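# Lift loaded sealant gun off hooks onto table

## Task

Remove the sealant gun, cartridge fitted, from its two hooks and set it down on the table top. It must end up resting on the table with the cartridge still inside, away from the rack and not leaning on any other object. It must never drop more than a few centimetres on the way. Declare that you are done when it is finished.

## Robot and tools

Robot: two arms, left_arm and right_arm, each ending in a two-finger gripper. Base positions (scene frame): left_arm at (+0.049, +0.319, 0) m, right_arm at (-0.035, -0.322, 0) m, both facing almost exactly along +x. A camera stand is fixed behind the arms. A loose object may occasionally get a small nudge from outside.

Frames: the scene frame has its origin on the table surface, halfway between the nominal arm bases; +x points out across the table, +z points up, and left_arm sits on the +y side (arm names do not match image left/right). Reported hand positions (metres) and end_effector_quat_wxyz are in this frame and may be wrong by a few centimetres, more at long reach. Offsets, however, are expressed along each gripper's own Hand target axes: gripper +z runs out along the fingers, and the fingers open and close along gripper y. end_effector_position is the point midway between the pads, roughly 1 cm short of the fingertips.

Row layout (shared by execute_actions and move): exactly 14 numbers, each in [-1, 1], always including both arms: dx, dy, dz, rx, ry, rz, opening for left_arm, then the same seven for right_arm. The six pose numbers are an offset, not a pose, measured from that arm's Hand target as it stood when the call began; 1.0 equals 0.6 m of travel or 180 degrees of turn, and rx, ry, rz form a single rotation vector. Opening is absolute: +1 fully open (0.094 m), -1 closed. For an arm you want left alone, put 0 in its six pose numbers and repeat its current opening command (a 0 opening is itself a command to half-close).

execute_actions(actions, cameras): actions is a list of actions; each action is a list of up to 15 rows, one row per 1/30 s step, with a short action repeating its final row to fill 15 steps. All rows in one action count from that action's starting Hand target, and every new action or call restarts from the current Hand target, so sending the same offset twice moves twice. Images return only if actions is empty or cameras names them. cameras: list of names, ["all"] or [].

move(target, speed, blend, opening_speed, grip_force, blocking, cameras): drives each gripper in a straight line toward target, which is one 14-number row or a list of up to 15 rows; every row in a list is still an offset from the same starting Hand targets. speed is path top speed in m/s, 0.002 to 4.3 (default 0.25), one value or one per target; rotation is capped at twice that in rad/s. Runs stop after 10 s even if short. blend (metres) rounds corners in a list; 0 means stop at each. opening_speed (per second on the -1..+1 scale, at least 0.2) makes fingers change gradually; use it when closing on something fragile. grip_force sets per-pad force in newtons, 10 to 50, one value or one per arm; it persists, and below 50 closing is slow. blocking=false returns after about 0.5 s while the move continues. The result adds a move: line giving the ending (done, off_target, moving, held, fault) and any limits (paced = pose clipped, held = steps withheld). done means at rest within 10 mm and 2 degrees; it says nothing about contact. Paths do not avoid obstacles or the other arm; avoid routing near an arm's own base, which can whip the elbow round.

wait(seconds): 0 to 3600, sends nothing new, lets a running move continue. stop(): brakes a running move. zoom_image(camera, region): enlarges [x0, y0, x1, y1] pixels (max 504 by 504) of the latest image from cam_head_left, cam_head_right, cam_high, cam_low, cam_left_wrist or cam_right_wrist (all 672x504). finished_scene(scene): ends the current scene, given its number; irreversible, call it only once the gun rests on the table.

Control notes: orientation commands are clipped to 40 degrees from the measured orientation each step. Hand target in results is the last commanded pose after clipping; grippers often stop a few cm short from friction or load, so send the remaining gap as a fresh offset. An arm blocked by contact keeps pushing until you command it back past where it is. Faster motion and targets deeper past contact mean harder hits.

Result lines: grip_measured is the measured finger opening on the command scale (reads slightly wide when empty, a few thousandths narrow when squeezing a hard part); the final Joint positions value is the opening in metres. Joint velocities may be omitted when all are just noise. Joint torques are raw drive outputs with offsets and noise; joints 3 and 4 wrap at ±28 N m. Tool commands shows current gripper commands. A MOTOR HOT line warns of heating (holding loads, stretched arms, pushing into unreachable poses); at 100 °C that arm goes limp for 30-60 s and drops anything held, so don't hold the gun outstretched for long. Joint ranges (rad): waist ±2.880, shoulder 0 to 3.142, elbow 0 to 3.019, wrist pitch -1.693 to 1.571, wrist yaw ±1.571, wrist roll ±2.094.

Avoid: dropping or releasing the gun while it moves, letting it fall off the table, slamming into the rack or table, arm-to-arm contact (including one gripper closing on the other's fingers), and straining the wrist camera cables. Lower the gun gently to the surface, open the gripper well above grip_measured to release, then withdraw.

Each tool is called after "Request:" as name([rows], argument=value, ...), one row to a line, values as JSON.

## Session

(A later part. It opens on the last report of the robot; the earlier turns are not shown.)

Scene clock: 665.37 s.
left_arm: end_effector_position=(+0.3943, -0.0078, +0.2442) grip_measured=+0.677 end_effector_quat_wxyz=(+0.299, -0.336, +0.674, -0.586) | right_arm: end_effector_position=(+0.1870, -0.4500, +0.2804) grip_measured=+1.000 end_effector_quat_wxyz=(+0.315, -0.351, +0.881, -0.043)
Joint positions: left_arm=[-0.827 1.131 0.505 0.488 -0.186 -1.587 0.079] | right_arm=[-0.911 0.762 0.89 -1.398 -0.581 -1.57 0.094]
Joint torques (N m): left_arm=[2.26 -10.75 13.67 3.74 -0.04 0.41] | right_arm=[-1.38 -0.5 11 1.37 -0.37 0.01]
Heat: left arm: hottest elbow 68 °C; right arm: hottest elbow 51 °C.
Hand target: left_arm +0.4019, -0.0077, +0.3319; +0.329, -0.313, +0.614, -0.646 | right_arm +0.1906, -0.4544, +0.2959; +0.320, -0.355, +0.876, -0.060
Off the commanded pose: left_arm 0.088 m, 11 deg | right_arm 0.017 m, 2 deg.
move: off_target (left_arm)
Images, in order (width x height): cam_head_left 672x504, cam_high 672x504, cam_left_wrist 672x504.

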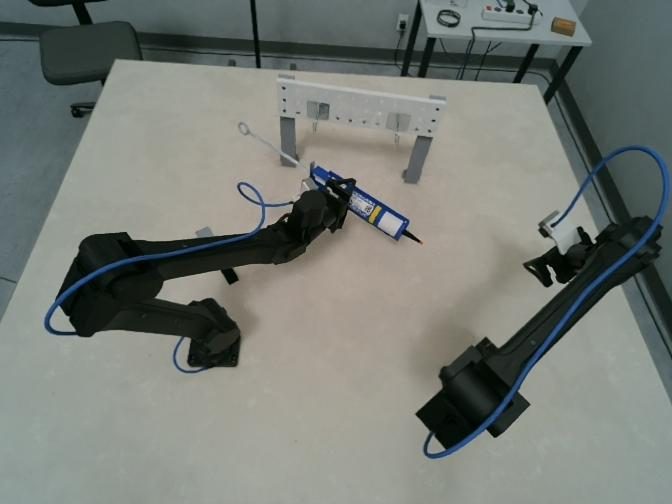

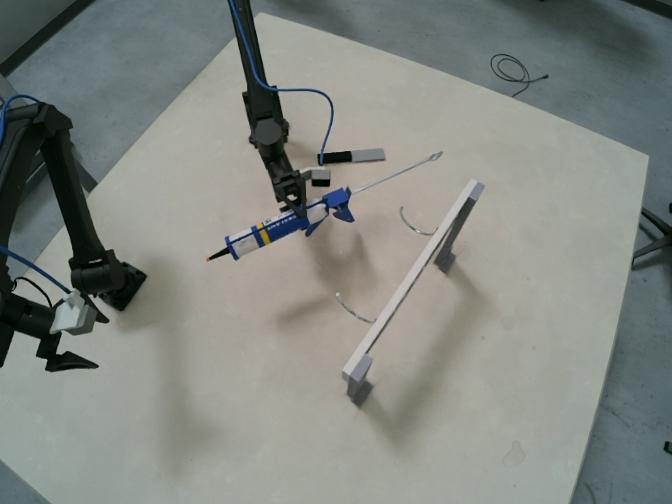

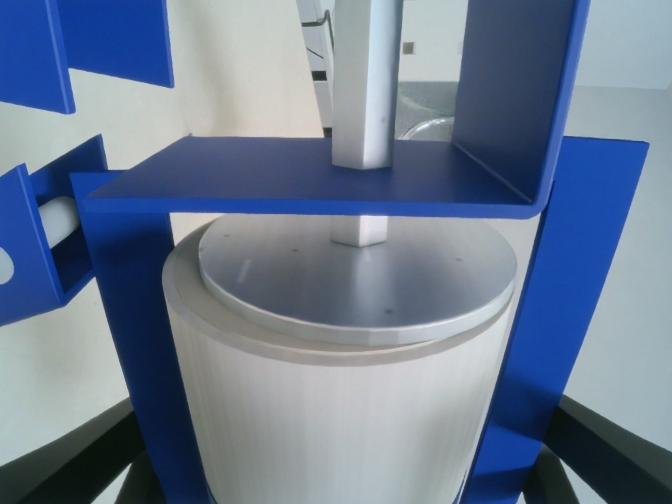

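Request:
move(target=[0.0047, 0.1732, 0.0542, -0.2444, -0.0079, 0.0032, 0.4, 0, 0, 0, 0, 0, 0, 1.0], speed=0.2, cameras=["cam_left_wrist", "cam_high"])

Scene clock: 690.67 s.
left_arm: end_effector_position=(+0.3931, -0.0037, +0.1502) grip_measured=+0.677 end_effector_quat_wxyz=(+0.172, -0.416, +0.845, -0.289) | right_arm: end_effector_position=(+0.1870, -0.4500, +0.2804) grip_measured=+1.000 end_effector_quat_wxyz=(+0.315, -0.351, +0.881, -0.043)
Joint positions: left_arm=[-0.808 1.272 0.811 -0.436 -0.144 -1.669 0.079] | right_arm=[-0.911 0.762 0.89 -1.398 -0.581 -1.57 0.094]
Joint torques (N m): left_arm=[2.32 -10.11 18.22 2.22 -0.28 0.02] | right_arm=[-1.2 -0.73 11 1.47 -0.35 0.03]
Heat: left arm: hottest elbow 68 °C; right arm: hottest elbow 51 °C.
Hand target: left_arm +0.4307, -0.0324, +0.2298; +0.198, -0.418, +0.808, -0.364 | right_arm +0.1906, -0.4544, +0.2959; +0.320, -0.355, +0.876, -0.060
Off the commanded pose: left_arm 0.093 m, 10 deg | right_arm 0.017 m, 2 deg.
move: off_target (left_arm)
Images, in order (width x height): cam_high 672x504, cam_left_wrist 672x504.

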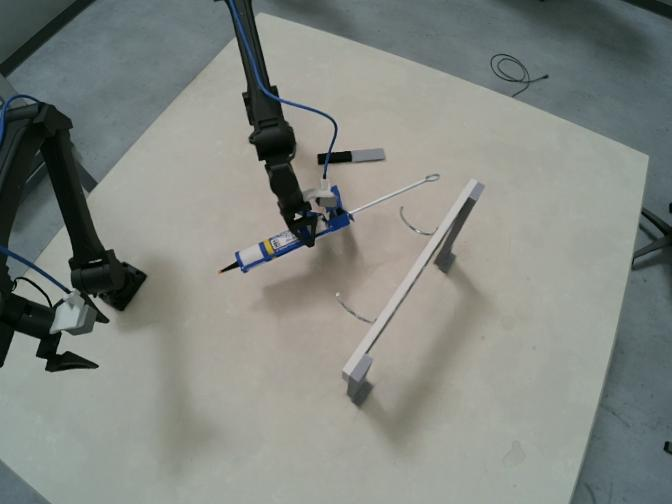

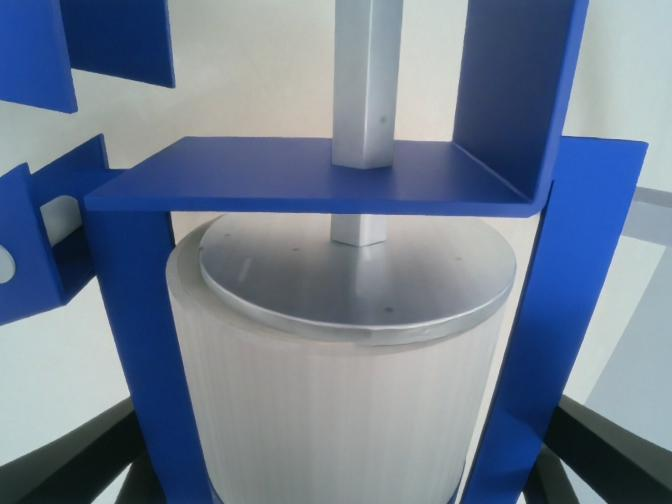

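Request:
move(target=[0.0025, 0.1462, 0.1160, -0.2194, 0, 0.0057, 0.4, 0, 0, 0, 0, 0, 0, 1.0], speed=0.15, cameras=["cam_left_wrist", "cam_high"])

Scene clock: 711.73 s.
left_arm: end_effector_position=(+0.3952, -0.0073, +0.0676) grip_measured=+0.677 end_effector_quat_wxyz=(+0.029, -0.442, +0.896, -0.015) | right_arm: end_effector_position=(+0.1870, -0.4500, +0.2804) grip_measured=+1.000 end_effector_quat_wxyz=(+0.315, -0.351, +0.881, -0.043)
Joint positions: left_arm=[-0.774 1.677 1.172 -1.019 -0.045 -1.687 0.079] | right_arm=[-0.911 0.762 0.89 -1.398 -0.581 -1.57 0.094]
Joint torques (N m): left_arm=[2.37 -14.86 14.91 -0.2 -0.11 -0.05] | right_arm=[-1.55 -0.15 11.07 1.47 -0.36 0.07]
Heat: left arm: hottest elbow 71 °C; right arm: hottest elbow 51 °C.
Hand target: left_arm +0.4268, -0.0292, +0.1180; +0.049, -0.453, +0.887, -0.068 | right_arm +0.1906, -0.4544, +0.2959; +0.320, -0.355, +0.876, -0.060
Off the commanded pose: left_arm 0.063 m, 7 deg | right_arm 0.017 m, 2 deg.
move: off_target (left_arm)
Images, in order (width x height): cam_high 672x504, cam_left_wrist 672x504.

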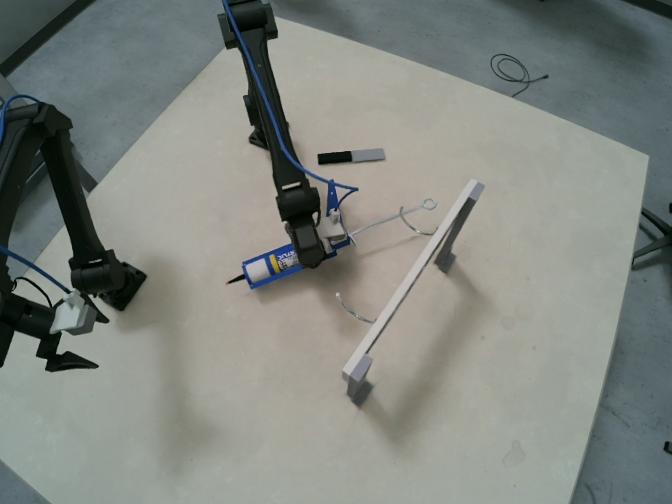

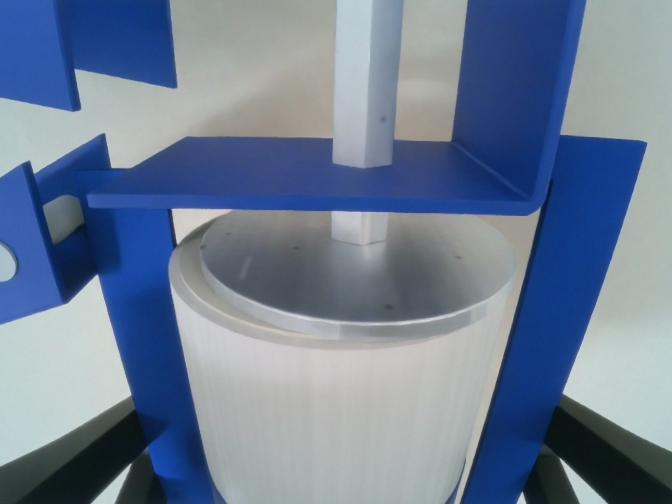

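Request:
move([
  [0.0015, 0.0099, 0.0590, 0.0167, 0, 0, 0.4, 0, 0, 0, 0, 0, 0, 1.0],
  [0.0028, 0.0603, 0.1080, -0.0056, 0, 0, 0.4, 0, 0, 0, 0, 0, 0, 1.0],
], speed=[0.1, 0.08], cameras=["cam_left_wrist", "cam_high", "cam_low"])

Scene clock: 742.50 s.
left_arm: end_effector_position=(+0.3912, -0.0045, +0.0276) grip_measured=+0.677 end_effector_quat_wxyz=(+0.032, -0.446, +0.894, -0.030) | right_arm: end_effector_position=(+0.1870, -0.4500, +0.2804) grip_measured=+1.000 end_effector_quat_wxyz=(+0.315, -0.351, +0.881, -0.043)
Joint positions: left_arm=[-0.774 1.707 1.087 -0.873 -0.04 -1.695 0.079] | right_arm=[-0.911 0.762 0.89 -1.398 -0.581 -1.57 0.094]
Joint torques (N m): left_arm=[1.85 -13.8 9.21 0.95 -0.22 -0.04] | right_arm=[-1.49 0.03 11.02 1.36 -0.38 0.05]
Heat: left arm: hottest elbow 67 °C; right arm: hottest elbow 51 °C.
Hand target: left_arm +0.4066, -0.0145, +0.0480; +0.045, -0.454, +0.888, -0.060 | right_arm +0.1906, -0.4544, +0.2959; +0.320, -0.355, +0.876, -0.060
Off the commanded pose: left_arm 0.027 m, 4 deg | right_arm 0.017 m, 2 deg.
move: off_target (left_arm)
Images, in order (width x height): cam_high 672x504, cam_low 672x504, cam_left_wrist 672x504.

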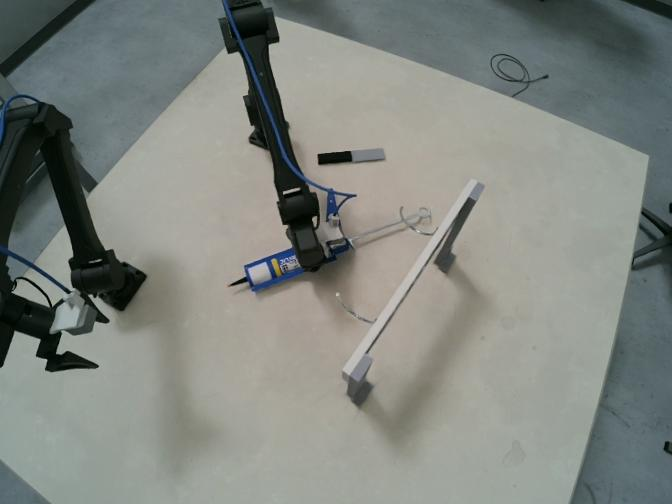

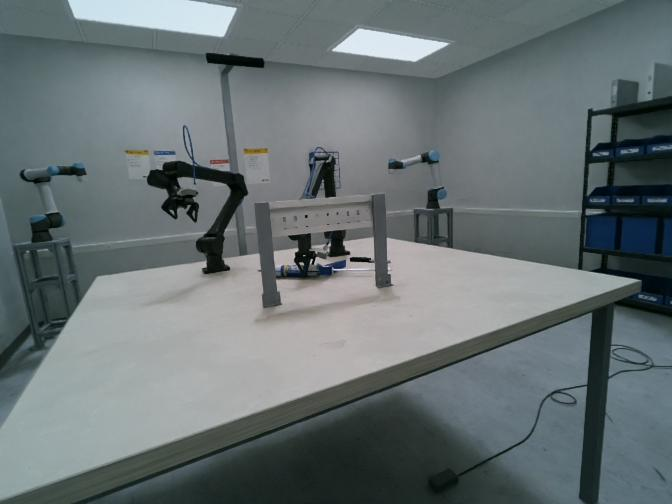

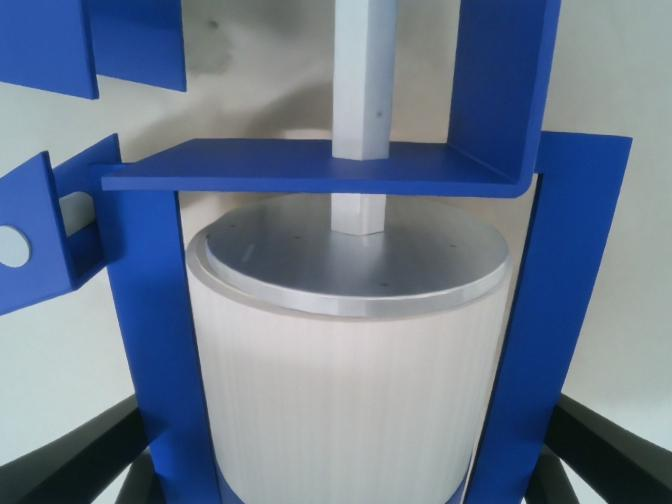

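Request:
move([
  [0, 0.0167, 0.0050, 0, 0, 0, 0.4, 0, 0, 0, 0, 0, 0, 1.0],
  [0, 0.0167, 0.0050, 0, 0, 0, 1.0, 0, 0, 0, 0, 0, 0, 1.0],
], speed=0.06, opening_speed=0.8, cameras=["cam_left_wrist"])

Scene clock: 762.90 s.
left_arm: end_effector_position=(+0.3926, -0.0052, +0.0319) grip_measured=+0.998 end_effector_quat_wxyz=(+0.037, -0.447, +0.893, -0.042) | right_arm: end_effector_position=(+0.1870, -0.4500, +0.2804) grip_measured=+1.000 end_effector_quat_wxyz=(+0.315, -0.351, +0.881, -0.043)
Joint positions: left_arm=[-0.774 1.69 1.077 -0.854 -0.043 -1.696 0.094] | right_arm=[-0.911 0.762 0.89 -1.398 -0.581 -1.57 0.094]
Joint torques (N m): left_arm=[1.61 -13.39 7.39 1.05 -0.13 -0.05] | right_arm=[-1.26 -0.21 11.11 1.36 -0.35 0.06]
Heat: left arm: hottest elbow 63 °C; right arm: hottest elbow 51 °C.
Hand target: left_arm +0.3990, -0.0088, +0.0436; +0.045, -0.454, +0.888, -0.060 | right_arm +0.1906, -0.4544, +0.2959; +0.320, -0.355, +0.876, -0.060
Off the commanded pose: left_arm 0.014 m, 2 deg | right_arm 0.017 m, 2 deg.
move: off_target (left_arm); target 2's new opening was sent with left_arm's hand 0.020 m and 4 deg from that target

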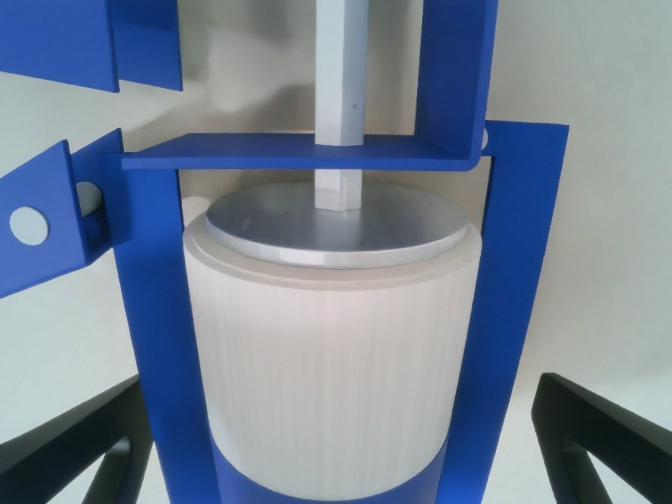

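Request:
move([
  [0, 0.0150, 0.0, 0, 0, 0, 1.0, 0, 0, 0, 0, 0, 0, 1.0],
  [0, 0.0150, -0.1400, 0, 0, 0, 1.0, 0, 0, 0, 0, 0, 0, 1.0],
  [0, 0.0150, -0.3200, 0, 0, 0, 1.0, 0, 0, 0, 0, 0, 0, 1.0],
], speed=[0.08, 0.12, 0.25], blend=[0, 0.02, 0], cameras=["all"])

Scene clock: 773.33 s.
left_arm: end_effector_position=(+0.3639, +0.0177, +0.2192) grip_measured=+0.998 end_effector_quat_wxyz=(+0.041, -0.451, +0.890, -0.051) | right_arm: end_effector_position=(+0.1870, -0.4500, +0.2804) grip_measured=+1.000 end_effector_quat_wxyz=(+0.315, -0.351, +0.881, -0.043)
Joint positions: left_arm=[-0.783 1.406 1.275 -1.317 -0.046 -1.715 0.094] | right_arm=[-0.911 0.762 0.89 -1.398 -0.581 -1.57 0.094]
Joint torques (N m): left_arm=[0.32 -9.17 11.67 -0.01 -0.12 -0.08] | right_arm=[-1.38 -0.26 11.02 1.43 -0.37 0.06]
Heat: left arm: hottest elbow 60 °C; right arm: hottest elbow 52 °C.
Hand target: left_arm +0.3660, +0.0090, +0.2323; +0.045, -0.454, +0.888, -0.060 | right_arm +0.1906, -0.4544, +0.2959; +0.320, -0.355, +0.876, -0.060
Off the commanded pose: left_arm 0.016 m, 1 deg | right_arm 0.017 m, 2 deg.
move: off_target (left_arm)

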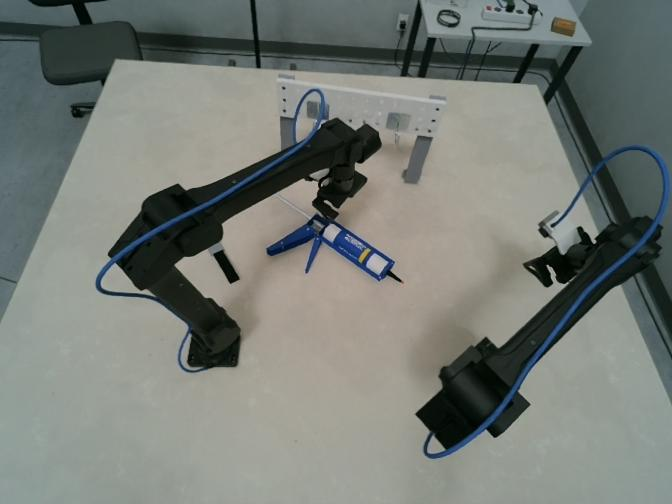

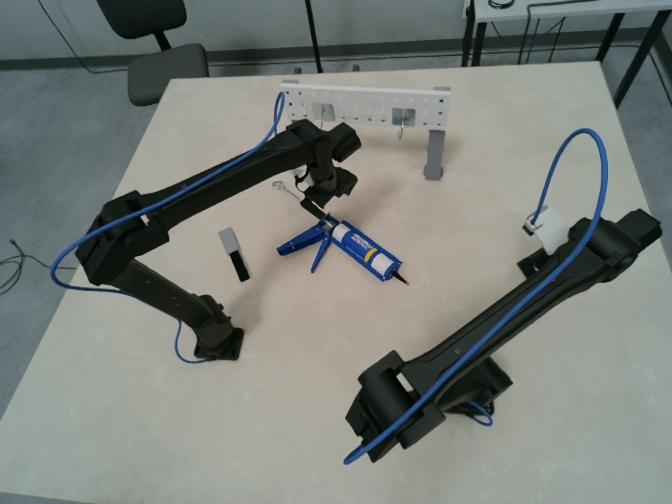

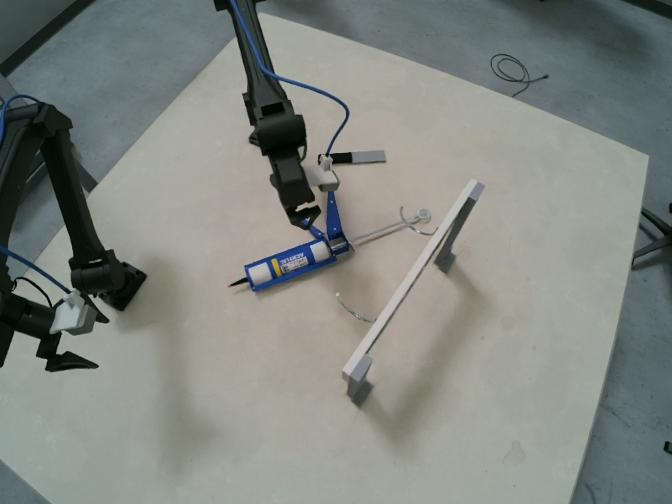

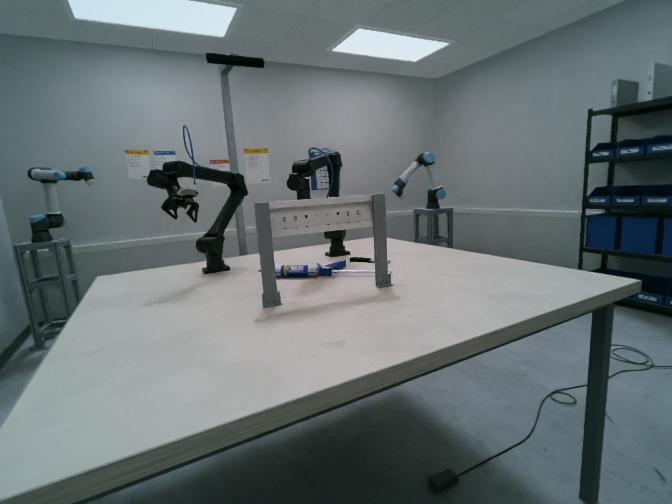

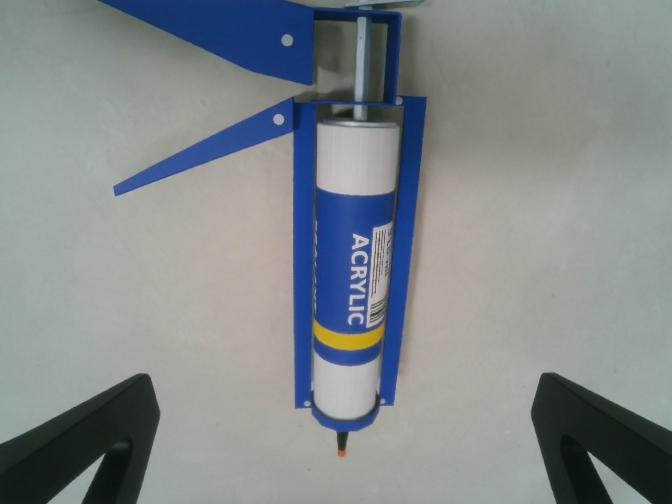

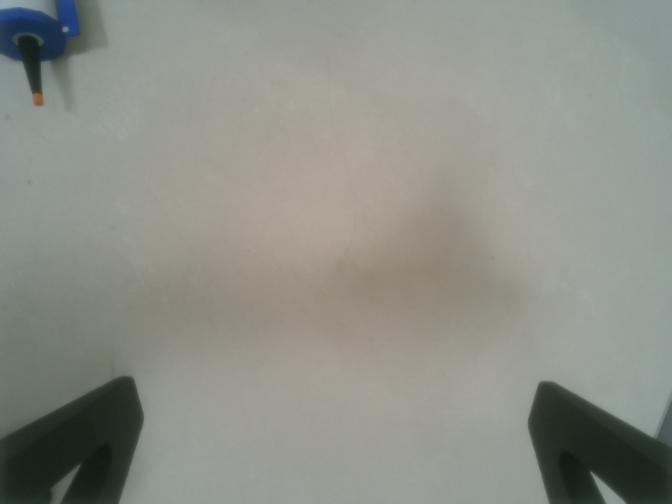

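Request:
execute_actions(actions=[], cameras=["cam_head_left", "cam_high"])

Scene clock: 780.13 s.
left_arm: end_effector_position=(+0.3639, +0.0177, +0.2192) grip_measured=+0.998 end_effector_quat_wxyz=(+0.041, -0.451, +0.890, -0.051) | right_arm: end_effector_position=(+0.1870, -0.4500, +0.2804) grip_measured=+1.000 end_effector_quat_wxyz=(+0.315, -0.351, +0.881, -0.043)
Joint positions: left_arm=[-0.783 1.406 1.275 -1.317 -0.046 -1.716 0.094] | right_arm=[-0.911 0.762 0.89 -1.398 -0.581 -1.57 0.094]
Joint velocities: within noise
Joint torques (N m): left_arm=[0.38 -9.29 11.67 0.01 -0.12 -0.09] | right_arm=[-1.49 -0.38 11.12 1.42 -0.37 0.03]
Heat: left arm: hottest elbow 59 °C; right arm: hottest elbow 52 °C.
Hand target: left_arm +0.3660, +0.0090, +0.2323; +0.045, -0.454, +0.888, -0.060 | right_arm +0.1906, -0.4544, +0.2959; +0.320, -0.355, +0.876, -0.060
Tool commands: left_gripper/opening=+1.0 right_gripper/opening=+1.0
Off the commanded pose: left_arm 0.016 m, 1 deg | right_arm 0.017 m, 2 deg.
Images, in order (width x height): cam_head_left 672x504, cam_high 672x504.

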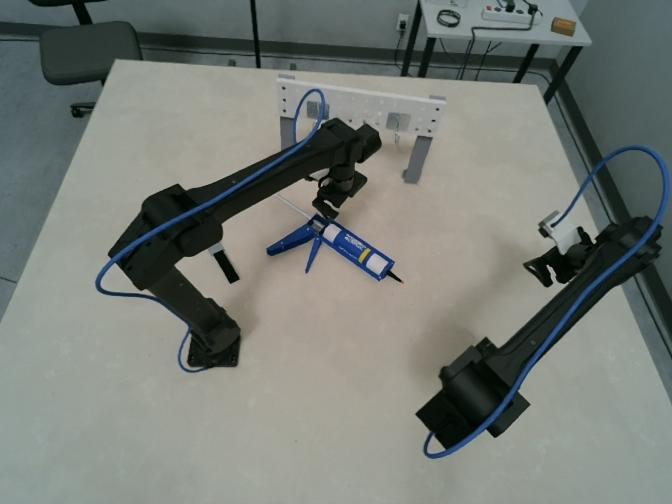

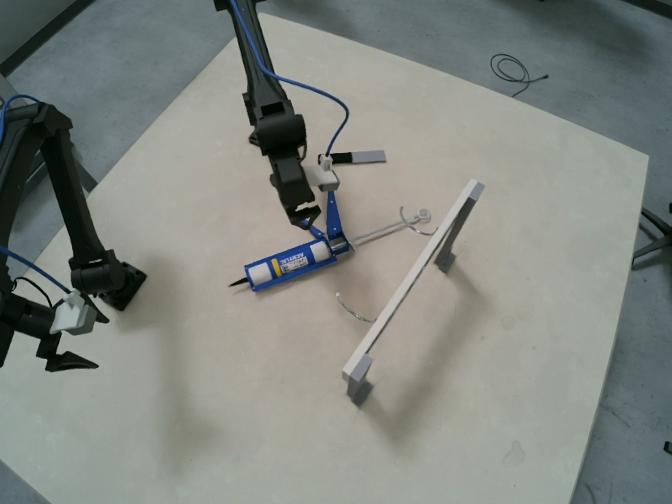

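Request:
zoom_image(camera="cam_high", region=[220, 140, 500, 350])

Scaled by 1.800 from the camera's image (finer frame: 960x720).

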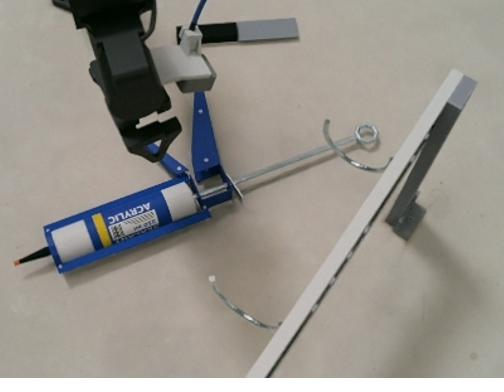

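Request:
zoom_image(camera="cam_head_left", region=[200, 60, 470, 300])

Scaled by 1.867 from the camera's image (finer frame: 960x720).

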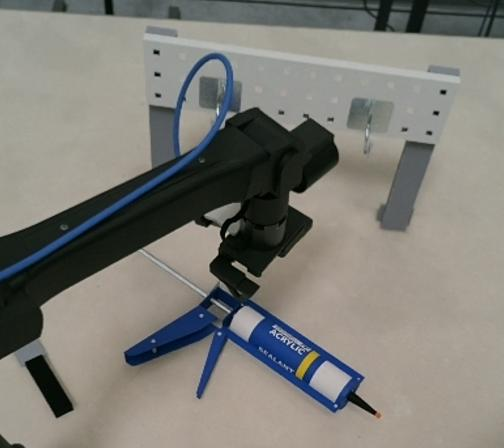

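Request:
finished_scene(scene=2)

The scene is finished: the task was done.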